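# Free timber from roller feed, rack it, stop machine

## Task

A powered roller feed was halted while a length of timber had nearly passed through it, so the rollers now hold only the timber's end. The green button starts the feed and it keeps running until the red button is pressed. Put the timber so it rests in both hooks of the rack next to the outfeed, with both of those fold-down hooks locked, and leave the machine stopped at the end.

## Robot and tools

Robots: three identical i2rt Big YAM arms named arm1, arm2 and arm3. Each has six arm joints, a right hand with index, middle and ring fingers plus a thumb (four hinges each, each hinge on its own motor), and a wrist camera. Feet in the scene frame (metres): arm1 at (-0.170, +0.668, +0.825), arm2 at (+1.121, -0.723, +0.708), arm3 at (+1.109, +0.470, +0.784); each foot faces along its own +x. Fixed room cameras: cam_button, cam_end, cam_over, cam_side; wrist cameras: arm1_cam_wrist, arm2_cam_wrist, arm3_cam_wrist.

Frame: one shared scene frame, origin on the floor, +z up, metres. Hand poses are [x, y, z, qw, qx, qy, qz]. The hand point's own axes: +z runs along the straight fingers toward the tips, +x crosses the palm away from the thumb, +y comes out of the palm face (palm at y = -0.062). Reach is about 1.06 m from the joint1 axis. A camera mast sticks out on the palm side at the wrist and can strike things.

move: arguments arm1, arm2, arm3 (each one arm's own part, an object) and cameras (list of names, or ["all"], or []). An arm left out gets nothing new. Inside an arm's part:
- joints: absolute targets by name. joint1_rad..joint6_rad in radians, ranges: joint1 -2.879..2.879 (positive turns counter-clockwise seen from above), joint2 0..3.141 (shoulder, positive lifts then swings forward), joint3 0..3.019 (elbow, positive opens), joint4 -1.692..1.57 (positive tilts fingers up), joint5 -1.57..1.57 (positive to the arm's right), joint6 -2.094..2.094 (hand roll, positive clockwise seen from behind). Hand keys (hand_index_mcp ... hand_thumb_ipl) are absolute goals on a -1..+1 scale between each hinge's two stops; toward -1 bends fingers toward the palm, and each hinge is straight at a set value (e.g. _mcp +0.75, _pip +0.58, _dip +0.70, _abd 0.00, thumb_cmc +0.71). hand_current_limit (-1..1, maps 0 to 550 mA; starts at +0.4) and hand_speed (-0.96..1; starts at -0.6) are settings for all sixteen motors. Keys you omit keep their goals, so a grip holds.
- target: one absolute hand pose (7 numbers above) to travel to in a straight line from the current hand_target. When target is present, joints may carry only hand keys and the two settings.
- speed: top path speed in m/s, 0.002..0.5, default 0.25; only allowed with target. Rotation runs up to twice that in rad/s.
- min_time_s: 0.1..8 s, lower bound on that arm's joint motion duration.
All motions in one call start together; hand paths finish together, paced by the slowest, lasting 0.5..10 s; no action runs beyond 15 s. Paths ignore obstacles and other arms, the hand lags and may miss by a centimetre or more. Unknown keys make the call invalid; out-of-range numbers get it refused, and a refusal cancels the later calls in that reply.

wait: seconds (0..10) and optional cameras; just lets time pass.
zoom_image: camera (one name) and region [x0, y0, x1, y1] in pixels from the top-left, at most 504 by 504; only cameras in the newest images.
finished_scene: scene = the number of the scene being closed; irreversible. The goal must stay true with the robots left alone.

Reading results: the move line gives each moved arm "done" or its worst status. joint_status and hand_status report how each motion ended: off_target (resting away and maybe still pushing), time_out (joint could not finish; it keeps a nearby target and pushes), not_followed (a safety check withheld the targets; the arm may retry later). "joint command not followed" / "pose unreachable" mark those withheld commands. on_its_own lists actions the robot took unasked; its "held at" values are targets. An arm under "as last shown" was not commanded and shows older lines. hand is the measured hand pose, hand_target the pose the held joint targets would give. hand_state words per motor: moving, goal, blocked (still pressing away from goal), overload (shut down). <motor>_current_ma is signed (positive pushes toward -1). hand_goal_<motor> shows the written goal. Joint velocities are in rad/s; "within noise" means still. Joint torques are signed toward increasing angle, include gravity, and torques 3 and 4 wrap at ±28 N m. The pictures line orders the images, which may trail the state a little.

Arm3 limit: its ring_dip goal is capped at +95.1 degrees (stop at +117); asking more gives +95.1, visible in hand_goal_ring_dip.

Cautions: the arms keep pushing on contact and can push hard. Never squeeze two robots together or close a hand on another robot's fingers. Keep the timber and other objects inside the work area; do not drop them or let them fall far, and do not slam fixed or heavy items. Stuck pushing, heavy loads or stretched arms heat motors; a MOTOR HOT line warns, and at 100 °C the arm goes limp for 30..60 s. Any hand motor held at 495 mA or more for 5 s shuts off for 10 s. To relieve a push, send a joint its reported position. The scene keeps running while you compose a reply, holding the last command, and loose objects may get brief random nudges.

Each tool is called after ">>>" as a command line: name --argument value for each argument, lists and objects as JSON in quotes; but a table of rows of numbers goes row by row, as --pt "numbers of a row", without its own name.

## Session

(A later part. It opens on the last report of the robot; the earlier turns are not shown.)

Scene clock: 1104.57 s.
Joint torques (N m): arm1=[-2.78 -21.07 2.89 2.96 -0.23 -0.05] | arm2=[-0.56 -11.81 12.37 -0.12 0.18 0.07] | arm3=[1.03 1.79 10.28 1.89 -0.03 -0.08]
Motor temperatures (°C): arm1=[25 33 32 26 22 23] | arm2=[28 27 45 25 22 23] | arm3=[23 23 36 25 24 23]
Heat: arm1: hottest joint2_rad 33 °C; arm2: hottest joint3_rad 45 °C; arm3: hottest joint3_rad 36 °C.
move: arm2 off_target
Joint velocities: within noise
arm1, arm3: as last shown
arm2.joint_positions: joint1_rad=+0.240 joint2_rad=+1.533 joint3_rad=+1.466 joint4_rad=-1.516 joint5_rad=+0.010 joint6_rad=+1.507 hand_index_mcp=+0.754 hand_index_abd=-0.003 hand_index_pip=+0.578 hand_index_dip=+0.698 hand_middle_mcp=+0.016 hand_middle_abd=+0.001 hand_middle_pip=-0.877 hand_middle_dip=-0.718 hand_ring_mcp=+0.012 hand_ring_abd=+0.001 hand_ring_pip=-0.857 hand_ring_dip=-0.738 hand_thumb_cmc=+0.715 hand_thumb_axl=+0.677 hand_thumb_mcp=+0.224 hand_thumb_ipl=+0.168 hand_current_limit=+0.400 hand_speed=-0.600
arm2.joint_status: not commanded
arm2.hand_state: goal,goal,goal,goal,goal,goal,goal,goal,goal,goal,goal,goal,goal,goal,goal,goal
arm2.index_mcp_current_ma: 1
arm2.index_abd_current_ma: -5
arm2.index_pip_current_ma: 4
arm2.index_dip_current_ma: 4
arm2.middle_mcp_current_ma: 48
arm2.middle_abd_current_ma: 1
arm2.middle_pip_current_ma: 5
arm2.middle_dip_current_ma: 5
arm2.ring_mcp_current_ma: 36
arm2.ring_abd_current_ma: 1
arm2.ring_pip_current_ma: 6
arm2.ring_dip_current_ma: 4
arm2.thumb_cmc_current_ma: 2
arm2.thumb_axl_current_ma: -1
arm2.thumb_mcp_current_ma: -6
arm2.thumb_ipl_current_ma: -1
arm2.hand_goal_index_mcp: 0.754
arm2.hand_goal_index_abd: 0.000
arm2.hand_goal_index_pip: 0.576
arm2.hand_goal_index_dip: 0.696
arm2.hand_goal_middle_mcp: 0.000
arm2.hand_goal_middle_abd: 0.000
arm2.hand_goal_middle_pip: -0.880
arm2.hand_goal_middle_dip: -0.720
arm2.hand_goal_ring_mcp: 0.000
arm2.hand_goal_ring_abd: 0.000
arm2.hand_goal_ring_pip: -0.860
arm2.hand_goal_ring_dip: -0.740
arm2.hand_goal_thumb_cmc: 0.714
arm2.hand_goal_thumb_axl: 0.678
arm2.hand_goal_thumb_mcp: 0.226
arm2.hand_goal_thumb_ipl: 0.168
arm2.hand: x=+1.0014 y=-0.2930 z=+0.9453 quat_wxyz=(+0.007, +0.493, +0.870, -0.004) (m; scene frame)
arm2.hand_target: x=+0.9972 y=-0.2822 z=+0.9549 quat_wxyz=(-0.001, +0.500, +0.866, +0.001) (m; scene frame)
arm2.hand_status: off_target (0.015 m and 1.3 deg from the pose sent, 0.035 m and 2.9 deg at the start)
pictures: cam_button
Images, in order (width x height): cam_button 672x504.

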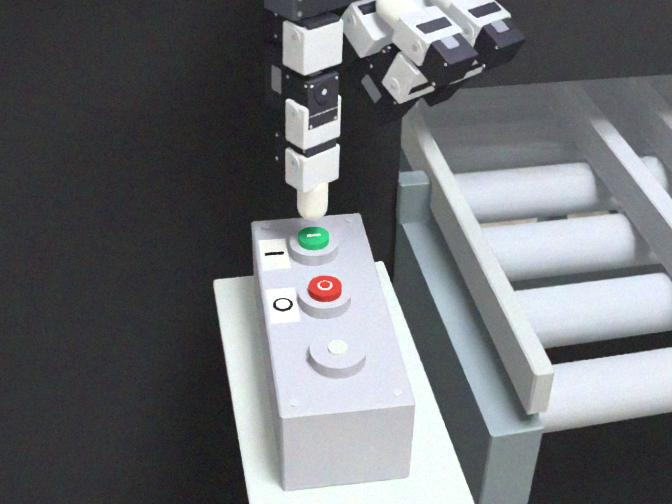

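>>> move --arm2 '{"target": [0.997, -0.282, 0.912, 0.0, 0.5, 0.866, 0.0], "speed": 0.08}' --cameras '["cam_button", "cam_over"]'

>>> move --arm2 '{"target": [1.030, -0.286, 0.955, 0.0, 0.5, 0.866, 0.0], "speed": 0.15}'

>>> move --arm2 '{"target": [1.063, -0.292, 0.932, 0.0, 0.5, 0.866, 0.0], "speed": 0.12}'

>>> move --arm2 '{"target": [1.063, -0.292, 0.908, 0.0, 0.5, 0.866, 0.0], "speed": 0.08}' --cameras '["cam_button", "cam_over", "cam_side"]'

Scene clock: 1111.80 s.
Joint torques (N m): arm1=[-1.9 -21.77 3.1 2.82 -0.27 -0.08] | arm2=[-1.2 -11.11 7.87 1.13 0.18 0.03] | arm3=[0.91 1.85 10.3 1.87 -0.06 -0.07]
Motor temperatures (°C): arm1=[25 33 32 26 22 23] | arm2=[28 26 45 25 22 23] | arm3=[23 23 36 25 24 23]
Heat: arm1: hottest joint2_rad 33 °C; arm2: hottest joint3_rad 45 °C; arm3: hottest joint3_rad 36 °C.
move: arm2 off_target
Joint velocities: within noise
arm1, arm3: as last shown
arm2.joint_positions: joint1_rad=+0.240 joint2_rad=+1.541 joint3_rad=+1.427 joint4_rad=-1.441 joint5_rad=+0.010 joint6_rad=+1.508 hand_index_mcp=+0.754 hand_index_abd=+0.005 hand_index_pip=+0.578 hand_index_dip=+0.698 hand_middle_mcp=+0.016 hand_middle_abd=+0.001 hand_middle_pip=-0.877 hand_middle_dip=-0.718 hand_ring_mcp=+0.012 hand_ring_abd=+0.001 hand_ring_pip=-0.857 hand_ring_dip=-0.738 hand_thumb_cmc=+0.715 hand_thumb_axl=+0.677 hand_thumb_mcp=+0.223 hand_thumb_ipl=+0.168 hand_current_limit=+0.400 hand_speed=-0.600
arm2.joint_status: not commanded
arm2.hand_state: goal,goal,goal,goal,goal,goal,goal,goal,goal,goal,goal,goal,goal,goal,goal,goal
arm2.index_mcp_current_ma: 0
arm2.index_abd_current_ma: 9
arm2.index_pip_current_ma: 4
arm2.index_dip_current_ma: 4
arm2.middle_mcp_current_ma: 48
arm2.middle_abd_current_ma: 1
arm2.middle_pip_current_ma: 5
arm2.middle_dip_current_ma: 5
arm2.ring_mcp_current_ma: 36
arm2.ring_abd_current_ma: 1
arm2.ring_pip_current_ma: 6
arm2.ring_dip_current_ma: 4
arm2.thumb_cmc_current_ma: 2
arm2.thumb_axl_current_ma: -1
arm2.thumb_mcp_current_ma: -7
arm2.thumb_ipl_current_ma: -1
arm2.hand_goal_index_mcp: 0.754
arm2.hand_goal_index_abd: 0.000
arm2.hand_goal_index_pip: 0.576
arm2.hand_goal_index_dip: 0.696
arm2.hand_goal_middle_mcp: 0.000
arm2.hand_goal_middle_abd: 0.000
arm2.hand_goal_middle_pip: -0.880
arm2.hand_goal_middle_dip: -0.720
arm2.hand_goal_ring_mcp: 0.000
arm2.hand_goal_ring_abd: 0.000
arm2.hand_goal_ring_pip: -0.860
arm2.hand_goal_ring_dip: -0.740
arm2.hand_goal_thumb_cmc: 0.714
arm2.hand_goal_thumb_axl: 0.678
arm2.hand_goal_thumb_mcp: 0.226
arm2.hand_goal_thumb_ipl: 0.168
arm2.hand: x=+0.9977 y=-0.2861 z=+0.9263 quat_wxyz=(-0.004, +0.494, +0.870, +0.004) (m; scene frame)
arm2.hand_target: x=+0.9973 y=-0.2827 z=+0.9121 quat_wxyz=(+0.000, +0.501, +0.866, +0.000) (m; scene frame)
arm2.hand_status: off_target (0.015 m and 1.1 deg from the pose sent, 0.035 m and 1.3 deg at the start)
pictures: cam_button, cam_over
Images, in order (width x height): cam_button 672x504, cam_over 672x504.

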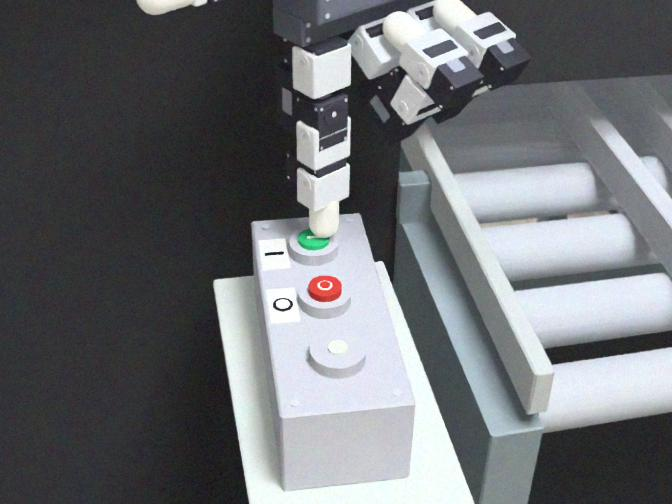

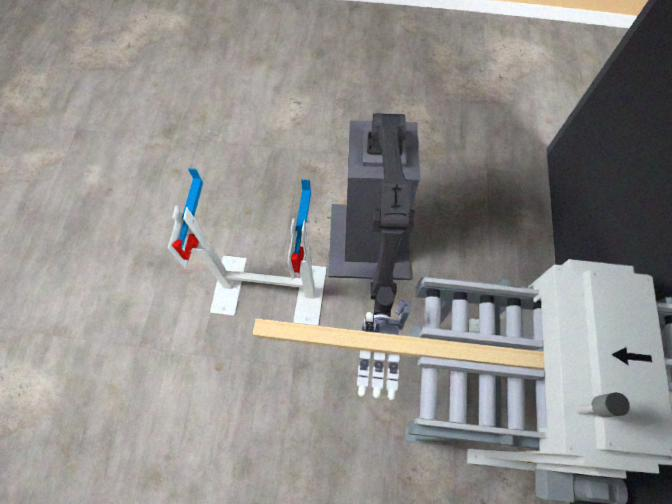

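Scene clock: 1112.97 s.
Joint torques (N m): arm1=[-2.26 -21.6 2.96 2.95 -0.24 -0.11] | arm2=[-0.03 -14.33 11.47 0.08 0.18 -0.29] | arm3=[0.97 1.79 10.33 1.87 -0.04 -0.08]
Motor temperatures (°C): arm1=[25 33 32 26 22 23] | arm2=[28 26 45 25 22 23] | arm3=[23 23 36 25 24 23]
Heat: arm1: hottest joint2_rad 33 °C; arm2: hottest joint3_rad 45 °C; arm3: hottest joint3_rad 36 °C.
move: arm2 off_target
Joint velocities: within noise
arm1.joint_positions: joint1_rad=-0.005 joint2_rad=+2.729 joint3_rad=+1.356 joint4_rad=+1.435 joint5_rad=+0.073 joint6_rad=+0.004 hand_index_mcp=+0.762 hand_index_abd=+0.001 hand_index_pip=+0.578 hand_index_dip=+0.693 hand_middle_mcp=+0.761 hand_middle_abd=+0.001 hand_middle_pip=+0.578 hand_middle_dip=+0.694 hand_ring_mcp=+0.763 hand_ring_abd=+0.001 hand_ring_pip=+0.578 hand_ring_dip=+0.694 hand_thumb_cmc=-0.495 hand_thumb_axl=+0.677 hand_thumb_mcp=+0.224 hand_thumb_ipl=+0.168 hand_current_limit=+0.400 hand_speed=-0.600
arm1.joint_status: not commanded
arm1.hand_state: goal,goal,goal,goal,goal,goal,goal,goal,goal,goal,goal,goal,goal,goal,goal,goal
arm1.index_mcp_current_ma: 7
arm1.index_abd_current_ma: 0
arm1.index_pip_current_ma: 0
arm1.index_dip_current_ma: -1
arm1.middle_mcp_current_ma: 6
arm1.middle_abd_current_ma: 0
arm1.middle_pip_current_ma: 0
arm1.middle_dip_current_ma: -1
arm1.ring_mcp_current_ma: 7
arm1.ring_abd_current_ma: 0
arm1.ring_pip_current_ma: 0
arm1.ring_dip_current_ma: -1
arm1.thumb_cmc_current_ma: 3
arm1.thumb_axl_current_ma: 0
arm1.thumb_mcp_current_ma: -1
arm1.thumb_ipl_current_ma: 0
arm1.hand_goal_index_mcp: 0.754
arm1.hand_goal_index_abd: 0.000
arm1.hand_goal_index_pip: 0.578
arm1.hand_goal_index_dip: 0.696
arm1.hand_goal_middle_mcp: 0.754
arm1.hand_goal_middle_abd: 0.000
arm1.hand_goal_middle_pip: 0.578
arm1.hand_goal_middle_dip: 0.696
arm1.hand_goal_ring_mcp: 0.754
arm1.hand_goal_ring_abd: 0.000
arm1.hand_goal_ring_pip: 0.578
arm1.hand_goal_ring_dip: 0.696
arm1.hand_goal_thumb_cmc: -0.500
arm1.hand_goal_thumb_axl: 0.678
arm1.hand_goal_thumb_mcp: 0.226
arm1.hand_goal_thumb_ipl: 0.168
arm1.hand: x=-0.1508 y=-0.0432 z=+0.7639 quat_wxyz=(+0.725, +0.689, -0.003, +0.006) (m; scene frame)
arm1.hand_target: x=-0.1549 y=-0.0425 z=+0.7778 quat_wxyz=(+0.735, +0.679, +0.000, +0.000) (m; scene frame)
arm1.hand_status: not commanded
arm2.joint_positions: joint1_rad=+0.177 joint2_rad=+1.521 joint3_rad=+1.425 joint4_rad=-1.510 joint5_rad=+0.010 joint6_rad=+1.475 hand_index_mcp=+0.755 hand_index_abd=-0.003 hand_index_pip=+0.578 hand_index_dip=+0.699 hand_middle_mcp=+0.016 hand_middle_abd=+0.001 hand_middle_pip=-0.877 hand_middle_dip=-0.718 hand_ring_mcp=+0.012 hand_ring_abd=+0.001 hand_ring_pip=-0.857 hand_ring_dip=-0.738 hand_thumb_cmc=+0.715 hand_thumb_axl=+0.677 hand_thumb_mcp=+0.223 hand_thumb_ipl=+0.168 hand_current_limit=+0.400 hand_speed=-0.600
arm2.joint_status: not commanded
arm2.hand_state: goal,goal,goal,goal,goal,goal,goal,goal,goal,goal,goal,goal,goal,goal,goal,goal
arm2.index_mcp_current_ma: 1
arm2.index_abd_current_ma: -5
arm2.index_pip_current_ma: 4
arm2.index_dip_current_ma: 5
arm2.middle_mcp_current_ma: 47
arm2.middle_abd_current_ma: 1
arm2.middle_pip_current_ma: 5
arm2.middle_dip_current_ma: 5
arm2.ring_mcp_current_ma: 35
arm2.ring_abd_current_ma: 1
arm2.ring_pip_current_ma: 6
arm2.ring_dip_current_ma: 4
arm2.thumb_cmc_current_ma: 2
arm2.thumb_axl_current_ma: -1
arm2.thumb_mcp_current_ma: -7
arm2.thumb_ipl_current_ma: -1
arm2.hand_goal_index_mcp: 0.754
arm2.hand_goal_index_abd: 0.000
arm2.hand_goal_index_pip: 0.576
arm2.hand_goal_index_dip: 0.696
arm2.hand_goal_middle_mcp: 0.000
arm2.hand_goal_middle_abd: 0.000
arm2.hand_goal_middle_pip: -0.880
arm2.hand_goal_middle_dip: -0.720
arm2.hand_goal_ring_mcp: 0.000
arm2.hand_goal_ring_abd: 0.000
arm2.hand_goal_ring_pip: -0.860
arm2.hand_goal_ring_dip: -0.740
arm2.hand_goal_thumb_cmc: 0.714
arm2.hand_goal_thumb_axl: 0.678
arm2.hand_goal_thumb_mcp: 0.226
arm2.hand_goal_thumb_ipl: 0.168
arm2.hand: x=+1.0324 y=-0.2938 z=+0.9351 quat_wxyz=(+0.016, +0.506, +0.862, -0.011) (m; scene frame)
arm2.hand_target: x=+1.0300 y=-0.2864 z=+0.9545 quat_wxyz=(+0.000, +0.499, +0.866, +0.000) (m; scene frame)
arm2.hand_status: off_target (0.021 m and 2.4 deg from the pose sent, 0.043 m and 1.1 deg at the start)
arm3: as last shown
pictures: none

Scene clock: 1114.17 s.
Joint torques (N m): arm1=[-1.61 -21.07 2.88 2.84 -0.24 -0.1] | arm2=[-0.5 -13.86 8.42 0.91 0.19 -0.25] | arm3=[1.03 2.08 10.33 1.91 -0.05 -0.08]
Motor temperatures (°C): arm1=[25 33 32 26 22 23] | arm2=[28 26 45 25 22 23] | arm3=[23 23 36 25 24 23]
Heat: arm1: hottest joint2_rad 33 °C; arm2: hottest joint3_rad 45 °C; arm3: hottest joint3_rad 36 °C.
move: arm2 done
Joint velocities: within noise
arm1: as last shown
arm2.joint_positions: joint1_rad=+0.111 joint2_rad=+1.481 joint3_rad=+1.364 joint4_rad=-1.472 joint5_rad=+0.010 joint6_rad=+1.410 hand_index_mcp=+0.754 hand_index_abd=-0.003 hand_index_pip=+0.578 hand_index_dip=+0.699 hand_middle_mcp=+0.016 hand_middle_abd=+0.001 hand_middle_pip=-0.877 hand_middle_dip=-0.718 hand_ring_mcp=+0.012 hand_ring_abd=+0.001 hand_ring_pip=-0.857 hand_ring_dip=-0.738 hand_thumb_cmc=+0.715 hand_thumb_axl=+0.677 hand_thumb_mcp=+0.223 hand_thumb_ipl=+0.168 hand_current_limit=+0.400 hand_speed=-0.600
arm2.joint_status: not commanded
arm2.hand_state: goal,goal,goal,goal,goal,goal,goal,goal,goal,goal,goal,goal,goal,goal,goal,goal
arm2.index_mcp_current_ma: 0
arm2.index_abd_current_ma: -5
arm2.index_pip_current_ma: 4
arm2.index_dip_current_ma: 5
arm2.middle_mcp_current_ma: 47
arm2.middle_abd_current_ma: 1
arm2.middle_pip_current_ma: 5
arm2.middle_dip_current_ma: 5
arm2.ring_mcp_current_ma: 35
arm2.ring_abd_current_ma: 1
arm2.ring_pip_current_ma: 6
arm2.ring_dip_current_ma: 4
arm2.thumb_cmc_current_ma: 2
arm2.thumb_axl_current_ma: -1
arm2.thumb_mcp_current_ma: -7
arm2.thumb_ipl_current_ma: -1
arm2.hand_goal_index_mcp: 0.754
arm2.hand_goal_index_abd: 0.000
arm2.hand_goal_index_pip: 0.576
arm2.hand_goal_index_dip: 0.696
arm2.hand_goal_middle_mcp: 0.000
arm2.hand_goal_middle_abd: 0.000
arm2.hand_goal_middle_pip: -0.880
arm2.hand_goal_middle_dip: -0.720
arm2.hand_goal_ring_mcp: 0.000
arm2.hand_goal_ring_abd: 0.000
arm2.hand_goal_ring_pip: -0.860
arm2.hand_goal_ring_dip: -0.740
arm2.hand_goal_thumb_cmc: 0.714
arm2.hand_goal_thumb_axl: 0.678
arm2.hand_goal_thumb_mcp: 0.226
arm2.hand_goal_thumb_ipl: 0.168
arm2.hand: x=+1.0636 y=-0.2946 z=+0.9280 quat_wxyz=(+0.010, +0.507, +0.862, -0.006) (m; scene frame)
arm2.hand_target: x=+1.0633 y=-0.2920 z=+0.9322 quat_wxyz=(-0.001, +0.500, +0.866, +0.000) (m; scene frame)
arm2.hand_status: done (0.005 m and 1.6 deg from the pose sent, 0.031 m and 2.4 deg at the start)
arm3.joint_positions: joint1_rad=-0.134 joint2_rad=+0.629 joint3_rad=+1.370 joint4_rad=-1.370 joint5_rad=-0.062 joint6_rad=+1.107 hand_index_mcp=+0.754 hand_index_abd=+0.000 hand_index_pip=+0.577 hand_index_dip=+0.696 hand_middle_mcp=+0.754 hand_middle_abd=+0.000 hand_middle_pip=+0.577 hand_middle_dip=+0.696 hand_ring_mcp=+0.754 hand_ring_abd=+0.000 hand_ring_pip=+0.577 hand_ring_dip=+0.696 hand_thumb_cmc=+0.714 hand_thumb_axl=+0.677 hand_thumb_mcp=+0.226 hand_thumb_ipl=+0.168 hand_current_limit=+0.400 hand_speed=-0.600
arm3.joint_status: not commanded
arm3.hand_state: goal,goal,goal,goal,goal,goal,goal,goal,goal,goal,goal,goal,goal,goal,goal,goal
arm3.index_mcp_current_ma: 0
arm3.index_abd_current_ma: 0
arm3.index_pip_current_ma: 0
arm3.index_dip_current_ma: 0
arm3.middle_mcp_current_ma: 0
arm3.middle_abd_current_ma: 0
arm3.middle_pip_current_ma: 0
arm3.middle_dip_current_ma: 0
arm3.ring_mcp_current_ma: 0
arm3.ring_abd_current_ma: 0
arm3.ring_pip_current_ma: 0
arm3.ring_dip_current_ma: 0
arm3.thumb_cmc_current_ma: 0
arm3.thumb_axl_current_ma: 0
arm3.thumb_mcp_current_ma: 0
arm3.thumb_ipl_current_ma: 0
arm3.hand_goal_index_mcp: 0.754
arm3.hand_goal_index_abd: 0.000
arm3.hand_goal_index_pip: 0.576
arm3.hand_goal_index_dip: 0.696
arm3.hand_goal_middle_mcp: 0.754
arm3.hand_goal_middle_abd: 0.000
arm3.hand_goal_middle_pip: 0.576
arm3.hand_goal_middle_dip: 0.696
arm3.hand_goal_ring_mcp: 0.754
arm3.hand_goal_ring_abd: 0.000
arm3.hand_goal_ring_pip: 0.576
arm3.hand_goal_ring_dip: 0.696
arm3.hand_goal_thumb_cmc: 0.714
arm3.hand_goal_thumb_axl: 0.678
arm3.hand_goal_thumb_mcp: 0.226
arm3.hand_goal_thumb_ipl: 0.168
arm3.hand: x=+0.9699 y=+0.2382 z=+1.3123 quat_wxyz=(+0.395, +0.705, -0.549, +0.214) (m; scene frame)
arm3.hand_target: x=+0.9704 y=+0.2405 z=+1.3241 quat_wxyz=(+0.406, +0.700, -0.545, +0.218) (m; scene frame)
arm3.hand_status: not commanded
pictures: none

Scene clock: 1115.17 s.
Joint torques (N m): arm1=[-1.79 -21.3 2.86 2.88 -0.23 -0.08] | arm2=[-0.09 -11.05 6.98 1.51 0.16 -0.16] | arm3=[1.03 1.9 10.28 1.88 -0.04 -0.08]
Motor temperatures (°C): arm1=[25 33 32 26 22 23] | arm2=[28 26 45 25 22 23] | arm3=[23 23 36 25 24 23]
Heat: arm1: hottest joint2_rad 33 °C; arm2: hottest joint3_rad 45 °C; arm3: hottest joint3_rad 36 °C.
move: arm2 off_target
Joint velocities: within noise
arm1, arm3: as last shown
arm2.joint_positions: joint1_rad=+0.111 joint2_rad=+1.461 joint3_rad=+1.330 joint4_rad=-1.427 joint5_rad=+0.010 joint6_rad=+1.418 hand_index_mcp=+0.754 hand_index_abd=+0.015 hand_index_pip=+0.578 hand_index_dip=+0.698 hand_middle_mcp=+0.016 hand_middle_abd=+0.001 hand_middle_pip=-0.877 hand_middle_dip=-0.718 hand_ring_mcp=+0.012 hand_ring_abd=+0.001 hand_ring_pip=-0.857 hand_ring_dip=-0.738 hand_thumb_cmc=+0.715 hand_thumb_axl=+0.677 hand_thumb_mcp=+0.223 hand_thumb_ipl=+0.168 hand_current_limit=+0.400 hand_speed=-0.600
arm2.joint_status: not commanded
arm2.hand_state: goal,goal,goal,goal,goal,goal,goal,goal,goal,goal,goal,goal,goal,goal,goal,goal
arm2.index_mcp_current_ma: 0
arm2.index_abd_current_ma: 36
arm2.index_pip_current_ma: 4
arm2.index_dip_current_ma: 4
arm2.middle_mcp_current_ma: 47
arm2.middle_abd_current_ma: 1
arm2.middle_pip_current_ma: 5
arm2.middle_dip_current_ma: 5
arm2.ring_mcp_current_ma: 35
arm2.ring_abd_current_ma: 1
arm2.ring_pip_current_ma: 6
arm2.ring_dip_current_ma: 4
arm2.thumb_cmc_current_ma: 2
arm2.thumb_axl_current_ma: -1
arm2.thumb_mcp_current_ma: -7
arm2.thumb_ipl_current_ma: -1
arm2.hand_goal_index_mcp: 0.754
arm2.hand_goal_index_abd: 0.000
arm2.hand_goal_index_pip: 0.576
arm2.hand_goal_index_dip: 0.696
arm2.hand_goal_middle_mcp: 0.000
arm2.hand_goal_middle_abd: 0.000
arm2.hand_goal_middle_pip: -0.880
arm2.hand_goal_middle_dip: -0.720
arm2.hand_goal_ring_mcp: 0.000
arm2.hand_goal_ring_abd: 0.000
arm2.hand_goal_ring_pip: -0.860
arm2.hand_goal_ring_dip: -0.740
arm2.hand_goal_thumb_cmc: 0.714
arm2.hand_goal_thumb_axl: 0.678
arm2.hand_goal_thumb_mcp: 0.226
arm2.hand_goal_thumb_ipl: 0.168
arm2.hand: x=+1.0640 y=-0.2959 z=+0.9231 quat_wxyz=(-0.002, +0.510, +0.860, +0.003) (m; scene frame)
arm2.hand_target: x=+1.0633 y=-0.2933 z=+0.9086 quat_wxyz=(+0.000, +0.504, +0.864, +0.000) (m; scene frame)
arm2.hand_status: off_target (0.016 m and 1.4 deg from the pose sent, 0.020 m and 1.6 deg at the start)
pictures: cam_button, cam_over, cam_side
Images, in order (width x height): cam_button 672x504, cam_over 672x504, cam_side 672x504.

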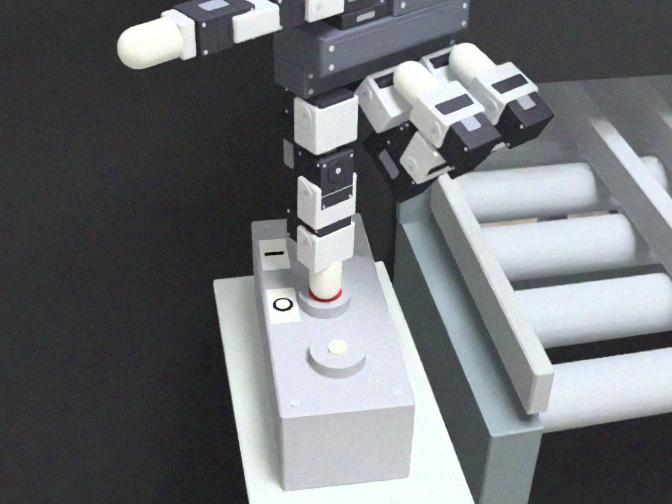

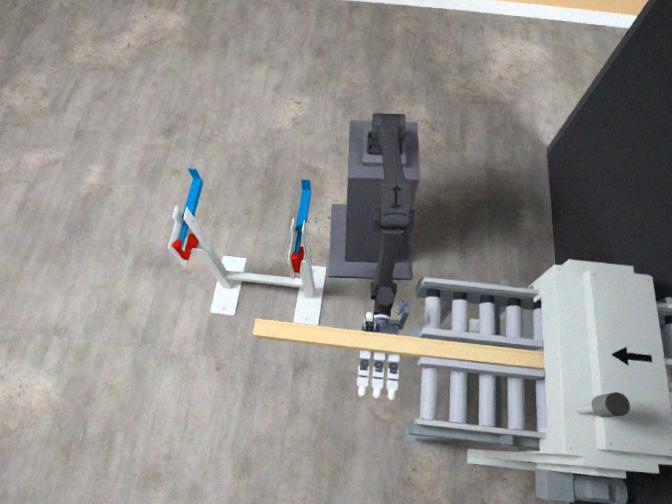

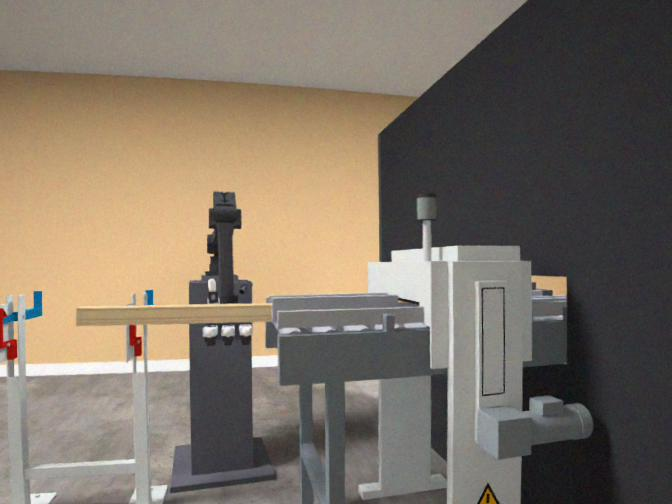

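>>> move --arm2 '{"target": [1.030, -0.288, 0.965, 0.0, 0.5, 0.866, 0.0], "speed": 0.12}'

>>> move --arm2 '{"target": [0.995, -0.286, 0.945, 0.0, 0.5, 0.866, 0.0], "speed": 0.06}' --cameras '["cam_button"]'

>>> zoom_image --camera "cam_button" --region '[220, 120, 440, 320]'

Scene clock: 1123.97 s.
Joint torques (N m): arm1=[-2.26 -20.95 2.97 2.97 -0.22 -0.08] | arm2=[0.03 -11.22 12.53 -0.17 0.27 0.1] | arm3=[1.08 1.79 10.32 1.87 -0.04 -0.08]
Motor temperatures (°C): arm1=[25 34 32 26 22 23] | arm2=[28 26 44 25 22 23] | arm3=[23 23 36 25 24 23]
Heat: arm1: hottest joint2_rad 34 °C; arm2: hottest joint3_rad 44 °C; arm3: hottest joint3_rad 36 °C.
move: arm2 off_target
Joint velocities: within noise
arm1, arm3: as last shown
arm2.joint_positions: joint1_rad=+0.175 joint2_rad=+1.484 joint3_rad=+1.436 joint4_rad=-1.536 joint5_rad=+0.010 joint6_rad=+1.435 hand_index_mcp=+0.749 hand_index_abd=+0.003 hand_index_pip=+0.573 hand_index_dip=+0.694 hand_middle_mcp=+0.015 hand_middle_abd=+0.001 hand_middle_pip=-0.877 hand_middle_dip=-0.718 hand_ring_mcp=+0.012 hand_ring_abd=+0.001 hand_ring_pip=-0.857 hand_ring_dip=-0.738 hand_thumb_cmc=+0.715 hand_thumb_axl=+0.677 hand_thumb_mcp=+0.223 hand_thumb_ipl=+0.168 hand_current_limit=+0.400 hand_speed=-0.600
arm2.joint_status: not commanded
arm2.hand_state: goal,goal,goal,goal,goal,goal,goal,goal,goal,goal,goal,goal,goal,goal,goal,goal
arm2.index_mcp_current_ma: -11
arm2.index_abd_current_ma: 4
arm2.index_pip_current_ma: -6
arm2.index_dip_current_ma: -4
arm2.middle_mcp_current_ma: 44
arm2.middle_abd_current_ma: 1
arm2.middle_pip_current_ma: 5
arm2.middle_dip_current_ma: 5
arm2.ring_mcp_current_ma: 33
arm2.ring_abd_current_ma: 1
arm2.ring_pip_current_ma: 6
arm2.ring_dip_current_ma: 4
arm2.thumb_cmc_current_ma: 1
arm2.thumb_axl_current_ma: -1
arm2.thumb_mcp_current_ma: -7
arm2.thumb_ipl_current_ma: -1
arm2.hand_goal_index_mcp: 0.754
arm2.hand_goal_index_abd: 0.000
arm2.hand_goal_index_pip: 0.576
arm2.hand_goal_index_dip: 0.696
arm2.hand_goal_middle_mcp: 0.000
arm2.hand_goal_middle_abd: 0.000
arm2.hand_goal_middle_pip: -0.880
arm2.hand_goal_middle_dip: -0.720
arm2.hand_goal_ring_mcp: 0.000
arm2.hand_goal_ring_abd: 0.000
arm2.hand_goal_ring_pip: -0.860
arm2.hand_goal_ring_dip: -0.740
arm2.hand_goal_thumb_cmc: 0.714
arm2.hand_goal_thumb_axl: 0.678
arm2.hand_goal_thumb_mcp: 0.226
arm2.hand_goal_thumb_ipl: 0.168
arm2.hand: x=+1.0352 y=-0.2970 z=+0.9543 quat_wxyz=(+0.008, +0.489, +0.872, -0.005) (m; scene frame)
arm2.hand_target: x=+1.0286 y=-0.2878 z=+0.9644 quat_wxyz=(+0.001, +0.495, +0.869, +0.001) (m; scene frame)
arm2.hand_status: off_target (0.015 m and 1.7 deg from the pose sent, 0.055 m and 1.4 deg at the start)
pictures: none

Scene clock: 1125.33 s.
Joint torques (N m): arm1=[-1.44 -21.36 2.88 2.88 -0.24 -0.1] | arm2=[0.38 -12.63 12.15 0.83 0.27 0.05] | arm3=[0.97 1.96 10.29 1.95 -0.05 -0.08]
Motor temperatures (°C): arm1=[25 34 32 26 22 23] | arm2=[28 26 44 25 22 23] | arm3=[23 23 36 25 24 23]
Heat: arm1: hottest joint2_rad 34 °C; arm2: hottest joint3_rad 44 °C; arm3: hottest joint3_rad 36 °C.
move: arm2 off_target
Joint velocities: within noise
arm1, arm3: as last shown
arm2.joint_positions: joint1_rad=+0.235 joint2_rad=+1.530 joint3_rad=+1.436 joint4_rad=-1.515 joint5_rad=+0.010 joint6_rad=+1.510 hand_index_mcp=+0.749 hand_index_abd=+0.003 hand_index_pip=+0.573 hand_index_dip=+0.694 hand_middle_mcp=+0.015 hand_middle_abd=+0.001 hand_middle_pip=-0.877 hand_middle_dip=-0.718 hand_ring_mcp=+0.012 hand_ring_abd=+0.001 hand_ring_pip=-0.857 hand_ring_dip=-0.738 hand_thumb_cmc=+0.715 hand_thumb_axl=+0.677 hand_thumb_mcp=+0.223 hand_thumb_ipl=+0.168 hand_current_limit=+0.400 hand_speed=-0.600
arm2.joint_status: not commanded
arm2.hand_state: goal,goal,goal,goal,goal,goal,goal,goal,goal,goal,goal,goal,goal,goal,goal,goal
arm2.index_mcp_current_ma: -11
arm2.index_abd_current_ma: 4
arm2.index_pip_current_ma: -6
arm2.index_dip_current_ma: -4
arm2.middle_mcp_current_ma: 44
arm2.middle_abd_current_ma: 1
arm2.middle_pip_current_ma: 5
arm2.middle_dip_current_ma: 5
arm2.ring_mcp_current_ma: 33
arm2.ring_abd_current_ma: 1
arm2.ring_pip_current_ma: 6
arm2.ring_dip_current_ma: 4
arm2.thumb_cmc_current_ma: 1
arm2.thumb_axl_current_ma: -1
arm2.thumb_mcp_current_ma: -7
arm2.thumb_ipl_current_ma: -1
arm2.hand_goal_index_mcp: 0.754
arm2.hand_goal_index_abd: 0.000
arm2.hand_goal_index_pip: 0.576
arm2.hand_goal_index_dip: 0.696
arm2.hand_goal_middle_mcp: 0.000
arm2.hand_goal_middle_abd: 0.000
arm2.hand_goal_middle_pip: -0.880
arm2.hand_goal_middle_dip: -0.720
arm2.hand_goal_ring_mcp: 0.000
arm2.hand_goal_ring_abd: 0.000
arm2.hand_goal_ring_pip: -0.860
arm2.hand_goal_ring_dip: -0.740
arm2.hand_goal_thumb_cmc: 0.714
arm2.hand_goal_thumb_axl: 0.678
arm2.hand_goal_thumb_mcp: 0.226
arm2.hand_goal_thumb_ipl: 0.168
arm2.hand: x=+1.0073 y=-0.3003 z=+0.9356 quat_wxyz=(+0.018, +0.496, +0.868, -0.011) (m; scene frame)
arm2.hand_target: x=+0.9963 y=-0.2863 z=+0.9444 quat_wxyz=(+0.001, +0.501, +0.866, +0.000) (m; scene frame)
arm2.hand_status: off_target (0.021 m and 2.5 deg from the pose sent, 0.043 m and 1.7 deg at the start)
pictures: cam_button
Images, in order (width x height): cam_button 672x504.

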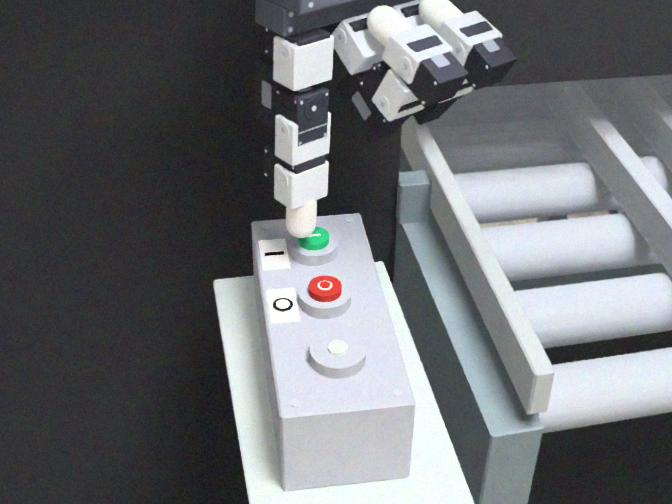

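Scaled by 2.291 from the camera's 672x504 image, which has a finer 960x720 frame.

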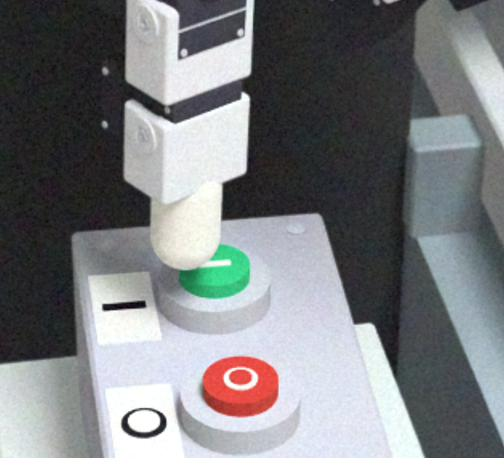

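>>> move --arm2 '{"target": [0.990, -0.281, 0.938, 0.0, 0.5, 0.866, 0.0], "speed": 0.05}' --cameras '["cam_button"]'

>>> zoom_image --camera "cam_button" --region '[220, 120, 440, 320]'

Scene clock: 1132.30 s.
Joint torques (N m): arm1=[-2.02 -21.01 2.88 3 -0.21 -0.11] | arm2=[0.09 -11.16 12.44 0.85 0.24 0.11] | arm3=[0.91 1.61 10.3 1.85 -0.06 -0.06]
Motor temperatures (°C): arm1=[25 34 32 26 22 23] | arm2=[28 26 45 25 22 23] | arm3=[23 23 36 25 24 23]
Heat: arm1: hottest joint2_rad 34 °C; arm2: hottest joint3_rad 45 °C; arm3: hottest joint3_rad 36 °C.
move: arm2 off_target
Joint velocities: within noise
arm1, arm3: as last shown
arm2.joint_positions: joint1_rad=+0.240 joint2_rad=+1.547 joint3_rad=+1.436 joint4_rad=-1.498 joint5_rad=+0.010 joint6_rad=+1.515 hand_index_mcp=+0.749 hand_index_abd=+0.003 hand_index_pip=+0.573 hand_index_dip=+0.694 hand_middle_mcp=+0.015 hand_middle_abd=+0.001 hand_middle_pip=-0.877 hand_middle_dip=-0.718 hand_ring_mcp=+0.012 hand_ring_abd=+0.001 hand_ring_pip=-0.857 hand_ring_dip=-0.738 hand_thumb_cmc=+0.715 hand_thumb_axl=+0.677 hand_thumb_mcp=+0.223 hand_thumb_ipl=+0.168 hand_current_limit=+0.400 hand_speed=-0.600
arm2.joint_status: not commanded
arm2.hand_state: goal,goal,goal,goal,goal,goal,goal,goal,goal,goal,goal,goal,goal,goal,goal,goal
arm2.index_mcp_current_ma: -11
arm2.index_abd_current_ma: 4
arm2.index_pip_current_ma: -6
arm2.index_dip_current_ma: -4
arm2.middle_mcp_current_ma: 44
arm2.middle_abd_current_ma: 1
arm2.middle_pip_current_ma: 5
arm2.middle_dip_current_ma: 5
arm2.ring_mcp_current_ma: 33
arm2.ring_abd_current_ma: 1
arm2.ring_pip_current_ma: 6
arm2.ring_dip_current_ma: 4
arm2.thumb_cmc_current_ma: 1
arm2.thumb_axl_current_ma: -1
arm2.thumb_mcp_current_ma: -7
arm2.thumb_ipl_current_ma: -1
arm2.hand_goal_index_mcp: 0.754
arm2.hand_goal_index_abd: 0.000
arm2.hand_goal_index_pip: 0.576
arm2.hand_goal_index_dip: 0.696
arm2.hand_goal_middle_mcp: 0.000
arm2.hand_goal_middle_abd: 0.000
arm2.hand_goal_middle_pip: -0.880
arm2.hand_goal_middle_dip: -0.720
arm2.hand_goal_ring_mcp: 0.000
arm2.hand_goal_ring_abd: 0.000
arm2.hand_goal_ring_pip: -0.860
arm2.hand_goal_ring_dip: -0.740
arm2.hand_goal_thumb_cmc: 0.714
arm2.hand_goal_thumb_axl: 0.678
arm2.hand_goal_thumb_mcp: 0.226
arm2.hand_goal_thumb_ipl: 0.168
arm2.hand: x=+1.0028 y=-0.2961 z=+0.9283 quat_wxyz=(+0.018, +0.496, +0.868, -0.011) (m; scene frame)
arm2.hand_target: x=+0.9906 y=-0.2814 z=+0.9380 quat_wxyz=(-0.001, +0.500, +0.866, +0.001) (m; scene frame)
arm2.hand_status: off_target (0.022 m and 2.5 deg from the pose sent, 0.026 m and 2.5 deg at the start)
pictures: cam_button
Images, in order (width x height): cam_button 672x504.

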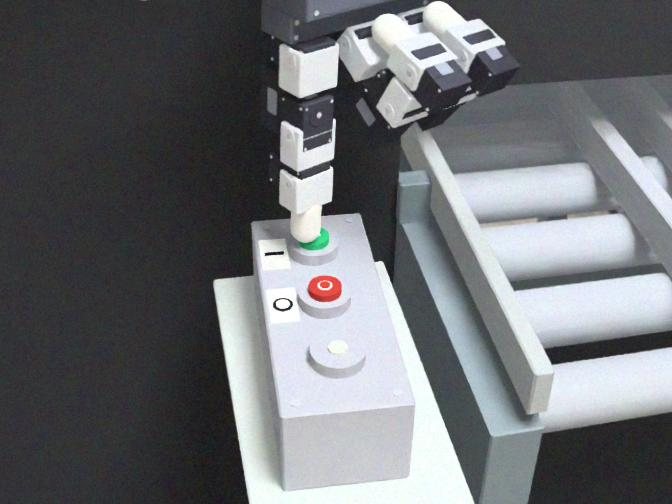

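Scaled by 2.291 from the camera's 672x504 image, which has a finer 960x720 frame.

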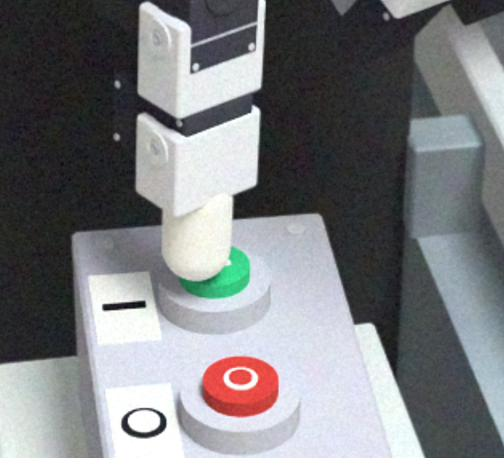

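>>> move --arm2 '{"target": [0.9870, -0.276, 0.903, 0.0, 0.5, 0.866, 0.0], "speed": 0.08}' --cameras '["cam_button", "cam_over"]'

>>> zoom_image --camera "cam_button" --region '[220, 120, 440, 320]'

Scene clock: 1137.57 s.
Joint torques (N m): arm1=[-1.9 -21.66 3 3 -0.22 -0.09] | arm2=[0.44 -11.11 7.95 1.73 0.22 0.02] | arm3=[1.08 2.14 10.32 1.92 -0.05 -0.07]
Motor temperatures (°C): arm1=[25 34 32 26 22 23] | arm2=[28 26 45 25 22 23] | arm3=[23 23 36 25 24 23]
Heat: arm1: hottest joint2_rad 34 °C; arm2: hottest joint3_rad 45 °C; arm3: hottest joint3_rad 36 °C.
move: arm2 off_target
Joint velocities: within noise
arm1, arm3: as last shown
arm2.joint_positions: joint1_rad=+0.240 joint2_rad=+1.553 joint3_rad=+1.436 joint4_rad=-1.444 joint5_rad=+0.010 joint6_rad=+1.525 hand_index_mcp=+0.749 hand_index_abd=+0.049 hand_index_pip=+0.573 hand_index_dip=+0.694 hand_middle_mcp=+0.015 hand_middle_abd=+0.001 hand_middle_pip=-0.877 hand_middle_dip=-0.718 hand_ring_mcp=+0.012 hand_ring_abd=+0.001 hand_ring_pip=-0.857 hand_ring_dip=-0.738 hand_thumb_cmc=+0.715 hand_thumb_axl=+0.677 hand_thumb_mcp=+0.223 hand_thumb_ipl=+0.168 hand_current_limit=+0.400 hand_speed=-0.600
arm2.joint_status: not commanded
arm2.hand_state: goal,blocked,goal,goal,goal,goal,goal,goal,goal,goal,goal,goal,goal,goal,goal,goal
arm2.index_mcp_current_ma: -11
arm2.index_abd_current_ma: 144
arm2.index_pip_current_ma: -6
arm2.index_dip_current_ma: -4
arm2.middle_mcp_current_ma: 44
arm2.middle_abd_current_ma: 1
arm2.middle_pip_current_ma: 5
arm2.middle_dip_current_ma: 5
arm2.ring_mcp_current_ma: 33
arm2.ring_abd_current_ma: 1
arm2.ring_pip_current_ma: 6
arm2.ring_dip_current_ma: 4
arm2.thumb_cmc_current_ma: 1
arm2.thumb_axl_current_ma: -1
arm2.thumb_mcp_current_ma: -7
arm2.thumb_ipl_current_ma: -1
arm2.hand_goal_index_mcp: 0.754
arm2.hand_goal_index_abd: 0.000
arm2.hand_goal_index_pip: 0.576
arm2.hand_goal_index_dip: 0.696
arm2.hand_goal_middle_mcp: 0.000
arm2.hand_goal_middle_abd: 0.000
arm2.hand_goal_middle_pip: -0.880
arm2.hand_goal_middle_dip: -0.720
arm2.hand_goal_ring_mcp: 0.000
arm2.hand_goal_ring_abd: 0.000
arm2.hand_goal_ring_pip: -0.860
arm2.hand_goal_ring_dip: -0.740
arm2.hand_goal_thumb_cmc: 0.714
arm2.hand_goal_thumb_axl: 0.678
arm2.hand_goal_thumb_mcp: 0.226
arm2.hand_goal_thumb_ipl: 0.168
arm2.hand: x=+0.9967 y=-0.2848 z=+0.9245 quat_wxyz=(-0.002, +0.501, +0.866, +0.002) (m; scene frame)
arm2.hand_target: x=+0.9880 y=-0.2782 z=+0.9034 quat_wxyz=(+0.000, +0.503, +0.864, +0.000) (m; scene frame)
arm2.hand_status: off_target (0.025 m and 0.4 deg from the pose sent, 0.036 m and 2.5 deg at the start)
pictures: cam_button, cam_over
Images, in order (width x height): cam_button 672x504, cam_over 672x504.

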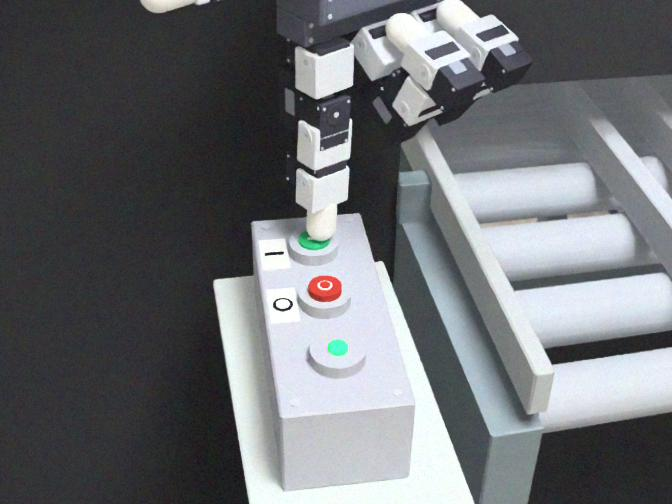

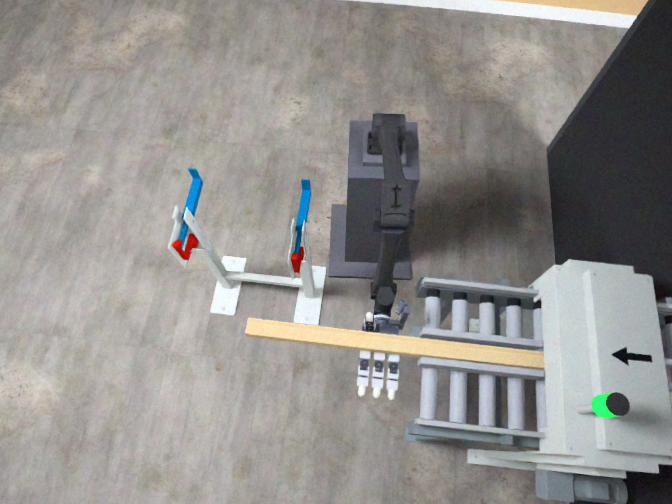

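Scaled by 2.291 from the camera's 672x504 image, which has a finer 960x720 frame.

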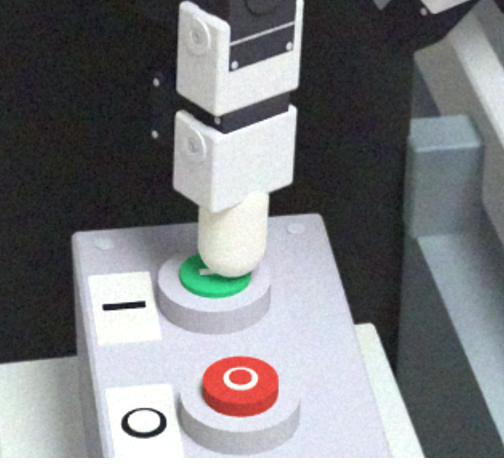

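>>> move --arm2 '{"target": [1.025, -0.284, 0.955, 0.0, 0.5, 0.866, 0.0], "speed": 0.15}' --cameras '["cam_over", "cam_side"]'

Scene clock: 1145.67 s.
Joint torques (N m): arm1=[-1.03 -21.66 4.14 3.14 -0.24 -0.22] | arm2=[-0.85 -14.74 11.7 -0.05 0.19 -0.15] | arm3=[1.2 1.85 10.36 1.89 -0.04 -0.08]
Motor temperatures (°C): arm1=[25 34 32 26 22 23] | arm2=[28 26 44 25 22 23] | arm3=[23 23 36 25 24 23]
Heat: arm1: hottest joint2_rad 34 °C; arm2: hottest joint3_rad 44 °C; arm3: hottest joint3_rad 36 °C.
move: arm2 off_target
Joint velocities: within noise
arm1, arm3: as last shown
arm1.joint_positions: joint1_rad=-0.016 joint2_rad=+2.729 joint3_rad=+1.339 joint4_rad=+1.435 joint5_rad=+0.073 joint6_rad=+0.016 hand_index_mcp=+0.764 hand_index_abd=+0.001 hand_index_pip=+0.578 hand_index_dip=+0.694 hand_middle_mcp=+0.762 hand_middle_abd=+0.001 hand_middle_pip=+0.578 hand_middle_dip=+0.694 hand_ring_mcp=+0.764 hand_ring_abd=+0.001 hand_ring_pip=+0.578 hand_ring_dip=+0.694 hand_thumb_cmc=-0.496 hand_thumb_axl=+0.677 hand_thumb_mcp=+0.224 hand_thumb_ipl=+0.168 hand_current_limit=+0.400 hand_speed=-0.600
arm1.index_mcp_current_ma: 9
arm1.middle_mcp_current_ma: 7
arm1.ring_mcp_current_ma: 9
arm1.thumb_cmc_current_ma: 2
arm1.hand: x=-0.1597 y=-0.0386 z=+0.7584 quat_wxyz=(+0.719, +0.695, -0.010, +0.006) (m; scene frame)
arm1.hand_target: x=-0.1545 y=-0.0423 z=+0.7776 quat_wxyz=(+0.734, +0.679, +0.000, +0.000) (m; scene frame)
arm2.joint_positions: joint1_rad=+0.185 joint2_rad=+1.532 joint3_rad=+1.436 joint4_rad=-1.512 joint5_rad=+0.010 joint6_rad=+1.476 hand_index_mcp=+0.755 hand_index_abd=-0.003 hand_index_pip=+0.578 hand_index_dip=+0.696 hand_middle_mcp=+0.015 hand_middle_abd=+0.001 hand_middle_pip=-0.877 hand_middle_dip=-0.718 hand_ring_mcp=+0.012 hand_ring_abd=+0.001 hand_ring_pip=-0.857 hand_ring_dip=-0.738 hand_thumb_cmc=+0.714 hand_thumb_axl=+0.677 hand_thumb_mcp=+0.223 hand_thumb_ipl=+0.168 hand_current_limit=+0.400 hand_speed=-0.600
arm2.joint_status: not commanded
arm2.hand_state: goal,goal,goal,goal,goal,goal,goal,goal,goal,goal,goal,goal,goal,goal,goal,goal
arm2.index_mcp_current_ma: 1
arm2.index_abd_current_ma: -5
arm2.index_pip_current_ma: 3
arm2.index_dip_current_ma: 0
arm2.middle_mcp_current_ma: 44
arm2.middle_abd_current_ma: 1
arm2.middle_pip_current_ma: 5
arm2.middle_dip_current_ma: 5
arm2.ring_mcp_current_ma: 33
arm2.ring_abd_current_ma: 1
arm2.ring_pip_current_ma: 6
arm2.ring_dip_current_ma: 4
arm2.thumb_cmc_current_ma: 1
arm2.thumb_axl_current_ma: -1
arm2.thumb_mcp_current_ma: -7
arm2.thumb_ipl_current_ma: -1
arm2.hand_goal_index_mcp: 0.754
arm2.hand_goal_index_abd: 0.000
arm2.hand_goal_index_pip: 0.576
arm2.hand_goal_index_dip: 0.696
arm2.hand_goal_middle_mcp: 0.000
arm2.hand_goal_middle_abd: 0.000
arm2.hand_goal_middle_pip: -0.880
arm2.hand_goal_middle_dip: -0.720
arm2.hand_goal_ring_mcp: 0.000
arm2.hand_goal_ring_abd: 0.000
arm2.hand_goal_ring_pip: -0.860
arm2.hand_goal_ring_dip: -0.740
arm2.hand_goal_thumb_cmc: 0.714
arm2.hand_goal_thumb_axl: 0.678
arm2.hand_goal_thumb_mcp: 0.226
arm2.hand_goal_thumb_ipl: 0.168
arm2.hand: x=+1.0276 y=-0.2913 z=+0.9346 quat_wxyz=(+0.017, +0.503, +0.864, -0.011) (m; scene frame)
arm2.hand_target: x=+1.0251 y=-0.2835 z=+0.9548 quat_wxyz=(-0.001, +0.497, +0.868, +0.000) (m; scene frame)
arm2.hand_status: off_target (0.022 m and 2.4 deg from the pose sent, 0.042 m and 0.4 deg at the start)
pictures: cam_over, cam_side
Images, in order (width x height): cam_over 672x504, cam_side 672x504.

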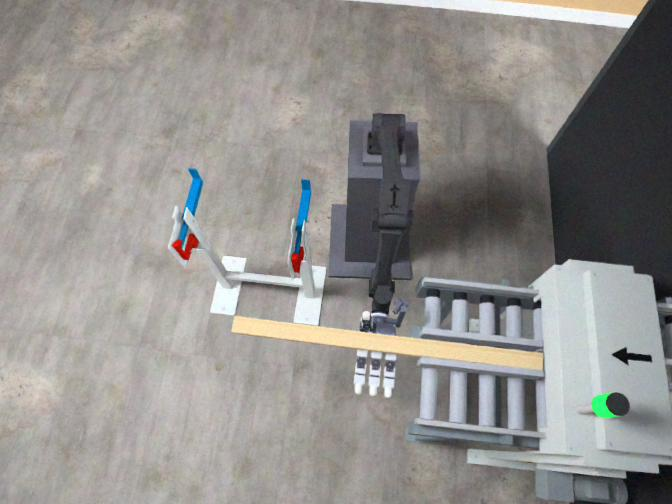

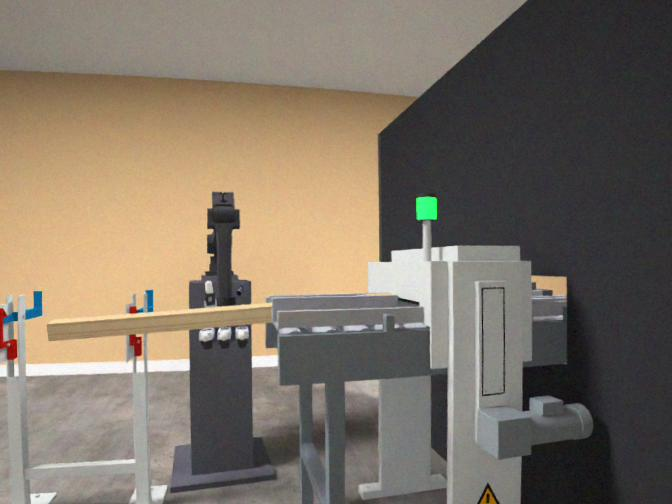

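>>> move --arm1 '{"joints": {"hand_index_pip": -0.74, "hand_index_dip": -0.1, "hand_middle_pip": -0.74, "hand_middle_dip": -0.1, "hand_ring_pip": -0.74, "hand_ring_dip": -0.1, "hand_thumb_cmc": -0.62}}' --arm2 '{"target": [1.058, -0.290, 0.932, 0.0, 0.5, 0.866, 0.0], "speed": 0.12}' --cameras '["cam_over", "cam_side", "arm1_cam_wrist", "cam_button"]'

Scene clock: 1154.83 s.
Joint torques (N m): arm1=[-1.79 -21.19 3.86 3.02 -0.22 -0.26] | arm2=[-1.03 -14.56 8.31 0.83 0.14 -0.22] | arm3=[1.2 1.79 10.33 1.88 -0.05 -0.07]
Motor temperatures (°C): arm1=[25 34 32 26 22 23] | arm2=[28 26 44 25 22 23] | arm3=[23 23 36 25 24 23]
Heat: arm1: hottest joint2_rad 34 °C; arm2: hottest joint3_rad 44 °C; arm3: hottest joint3_rad 36 °C.
move: arm1 done; arm2 done
Joint velocities: within noise
arm1.joint_positions: joint1_rad=-0.016 joint2_rad=+2.729 joint3_rad=+1.339 joint4_rad=+1.435 joint5_rad=+0.073 joint6_rad=+0.018 hand_index_mcp=+0.764 hand_index_abd=+0.001 hand_index_pip=-0.737 hand_index_dip=-0.097 hand_middle_mcp=+0.762 hand_middle_abd=+0.001 hand_middle_pip=-0.734 hand_middle_dip=-0.098 hand_ring_mcp=+0.764 hand_ring_abd=+0.001 hand_ring_pip=-0.729 hand_ring_dip=-0.097 hand_thumb_cmc=-0.617 hand_thumb_axl=+0.677 hand_thumb_mcp=+0.224 hand_thumb_ipl=+0.168 hand_current_limit=+0.400 hand_speed=-0.600
arm1.joint_status: all done
arm1.hand_state: goal,goal,goal,goal,goal,goal,goal,goal,goal,goal,goal,goal,goal,goal,goal,goal
arm1.index_mcp_current_ma: 9
arm1.index_abd_current_ma: 0
arm1.index_pip_current_ma: 1
arm1.index_dip_current_ma: 1
arm1.middle_mcp_current_ma: 7
arm1.middle_abd_current_ma: 0
arm1.middle_pip_current_ma: 4
arm1.middle_dip_current_ma: 1
arm1.ring_mcp_current_ma: 10
arm1.ring_abd_current_ma: 0
arm1.ring_pip_current_ma: 10
arm1.ring_dip_current_ma: 1
arm1.thumb_cmc_current_ma: 1
arm1.thumb_axl_current_ma: 0
arm1.thumb_mcp_current_ma: -1
arm1.thumb_ipl_current_ma: 0
arm1.hand_goal_index_mcp: 0.754
arm1.hand_goal_index_abd: 0.000
arm1.hand_goal_index_pip: -0.740
arm1.hand_goal_index_dip: -0.100
arm1.hand_goal_middle_mcp: 0.754
arm1.hand_goal_middle_abd: 0.000
arm1.hand_goal_middle_pip: -0.740
arm1.hand_goal_middle_dip: -0.100
arm1.hand_goal_ring_mcp: 0.754
arm1.hand_goal_ring_abd: 0.000
arm1.hand_goal_ring_pip: -0.740
arm1.hand_goal_ring_dip: -0.100
arm1.hand_goal_thumb_cmc: -0.620
arm1.hand_goal_thumb_axl: 0.678
arm1.hand_goal_thumb_mcp: 0.226
arm1.hand_goal_thumb_ipl: 0.168
arm1.hand: x=-0.1599 y=-0.0386 z=+0.7584 quat_wxyz=(+0.719, +0.695, -0.011, +0.007) (m; scene frame)
arm1.hand_target: x=-0.1545 y=-0.0423 z=+0.7776 quat_wxyz=(+0.734, +0.679, +0.000, +0.000) (m; scene frame)
arm1.hand_status: not commanded
arm2.joint_positions: joint1_rad=+0.122 joint2_rad=+1.490 joint3_rad=+1.373 joint4_rad=-1.473 joint5_rad=+0.010 joint6_rad=+1.419 hand_index_mcp=+0.754 hand_index_abd=-0.003 hand_index_pip=+0.578 hand_index_dip=+0.696 hand_middle_mcp=+0.015 hand_middle_abd=+0.001 hand_middle_pip=-0.877 hand_middle_dip=-0.718 hand_ring_mcp=+0.012 hand_ring_abd=+0.001 hand_ring_pip=-0.857 hand_ring_dip=-0.738 hand_thumb_cmc=+0.714 hand_thumb_axl=+0.677 hand_thumb_mcp=+0.223 hand_thumb_ipl=+0.168 hand_current_limit=+0.400 hand_speed=-0.600
arm2.joint_status: not commanded
arm2.hand_state: goal,goal,goal,goal,goal,goal,goal,goal,goal,goal,goal,goal,goal,goal,goal,goal
arm2.index_mcp_current_ma: 0
arm2.index_abd_current_ma: -5
arm2.index_pip_current_ma: 3
arm2.index_dip_current_ma: 0
arm2.middle_mcp_current_ma: 44
arm2.middle_abd_current_ma: 1
arm2.middle_pip_current_ma: 5
arm2.middle_dip_current_ma: 5
arm2.ring_mcp_current_ma: 33
arm2.ring_abd_current_ma: 1
arm2.ring_pip_current_ma: 6
arm2.ring_dip_current_ma: 4
arm2.thumb_cmc_current_ma: 1
arm2.thumb_axl_current_ma: -1
arm2.thumb_mcp_current_ma: -7
arm2.thumb_ipl_current_ma: -1
arm2.hand_goal_index_mcp: 0.754
arm2.hand_goal_index_abd: 0.000
arm2.hand_goal_index_pip: 0.576
arm2.hand_goal_index_dip: 0.696
arm2.hand_goal_middle_mcp: 0.000
arm2.hand_goal_middle_abd: 0.000
arm2.hand_goal_middle_pip: -0.880
arm2.hand_goal_middle_dip: -0.720
arm2.hand_goal_ring_mcp: 0.000
arm2.hand_goal_ring_abd: 0.000
arm2.hand_goal_ring_pip: -0.860
arm2.hand_goal_ring_dip: -0.740
arm2.hand_goal_thumb_cmc: 0.714
arm2.hand_goal_thumb_axl: 0.678
arm2.hand_goal_thumb_mcp: 0.226
arm2.hand_goal_thumb_ipl: 0.168
arm2.hand: x=+1.0581 y=-0.2931 z=+0.9277 quat_wxyz=(+0.010, +0.506, +0.862, -0.007) (m; scene frame)
arm2.hand_target: x=+1.0578 y=-0.2905 z=+0.9319 quat_wxyz=(+0.000, +0.500, +0.866, +0.000) (m; scene frame)
arm2.hand_status: done (0.005 m and 1.6 deg from the pose sent, 0.030 m and 2.4 deg at the start)
arm3: as last shown
pictures: arm1_cam_wrist, cam_button, cam_over, cam_side
Images, in order (width x height): arm1_cam_wrist 672x504, cam_button 672x504, cam_over 672x504, cam_side 672x504.

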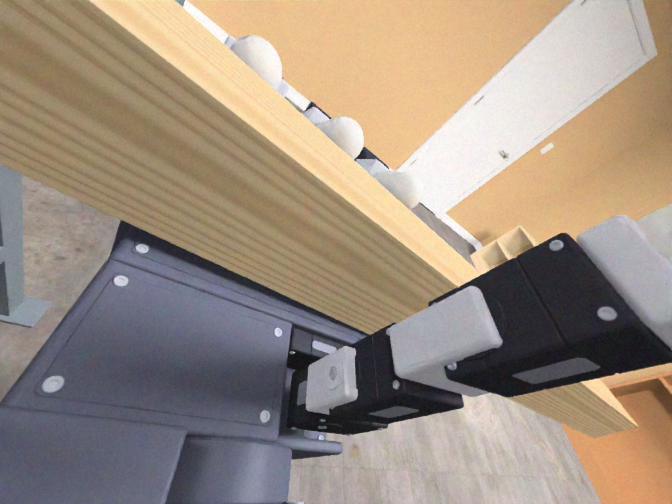

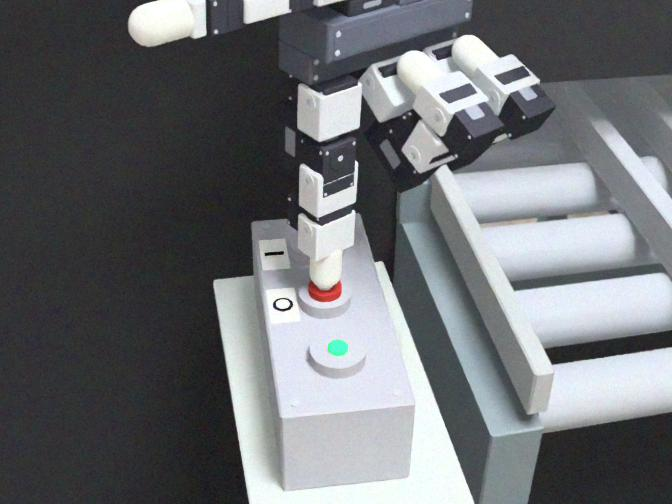

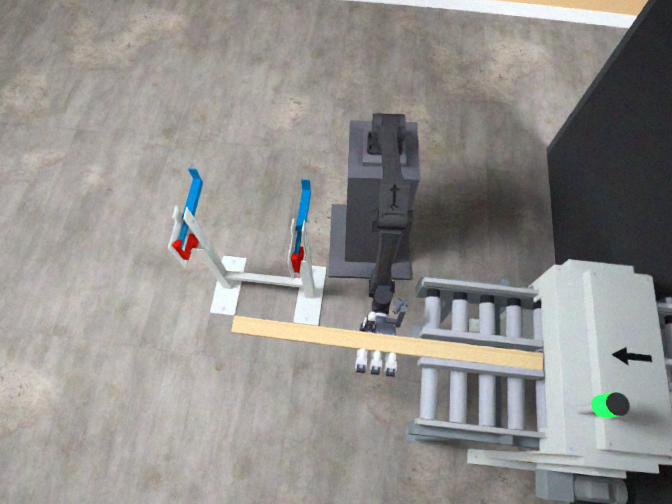

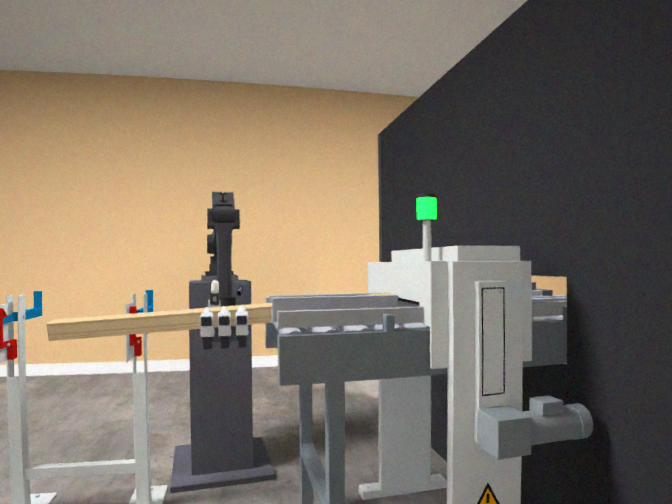

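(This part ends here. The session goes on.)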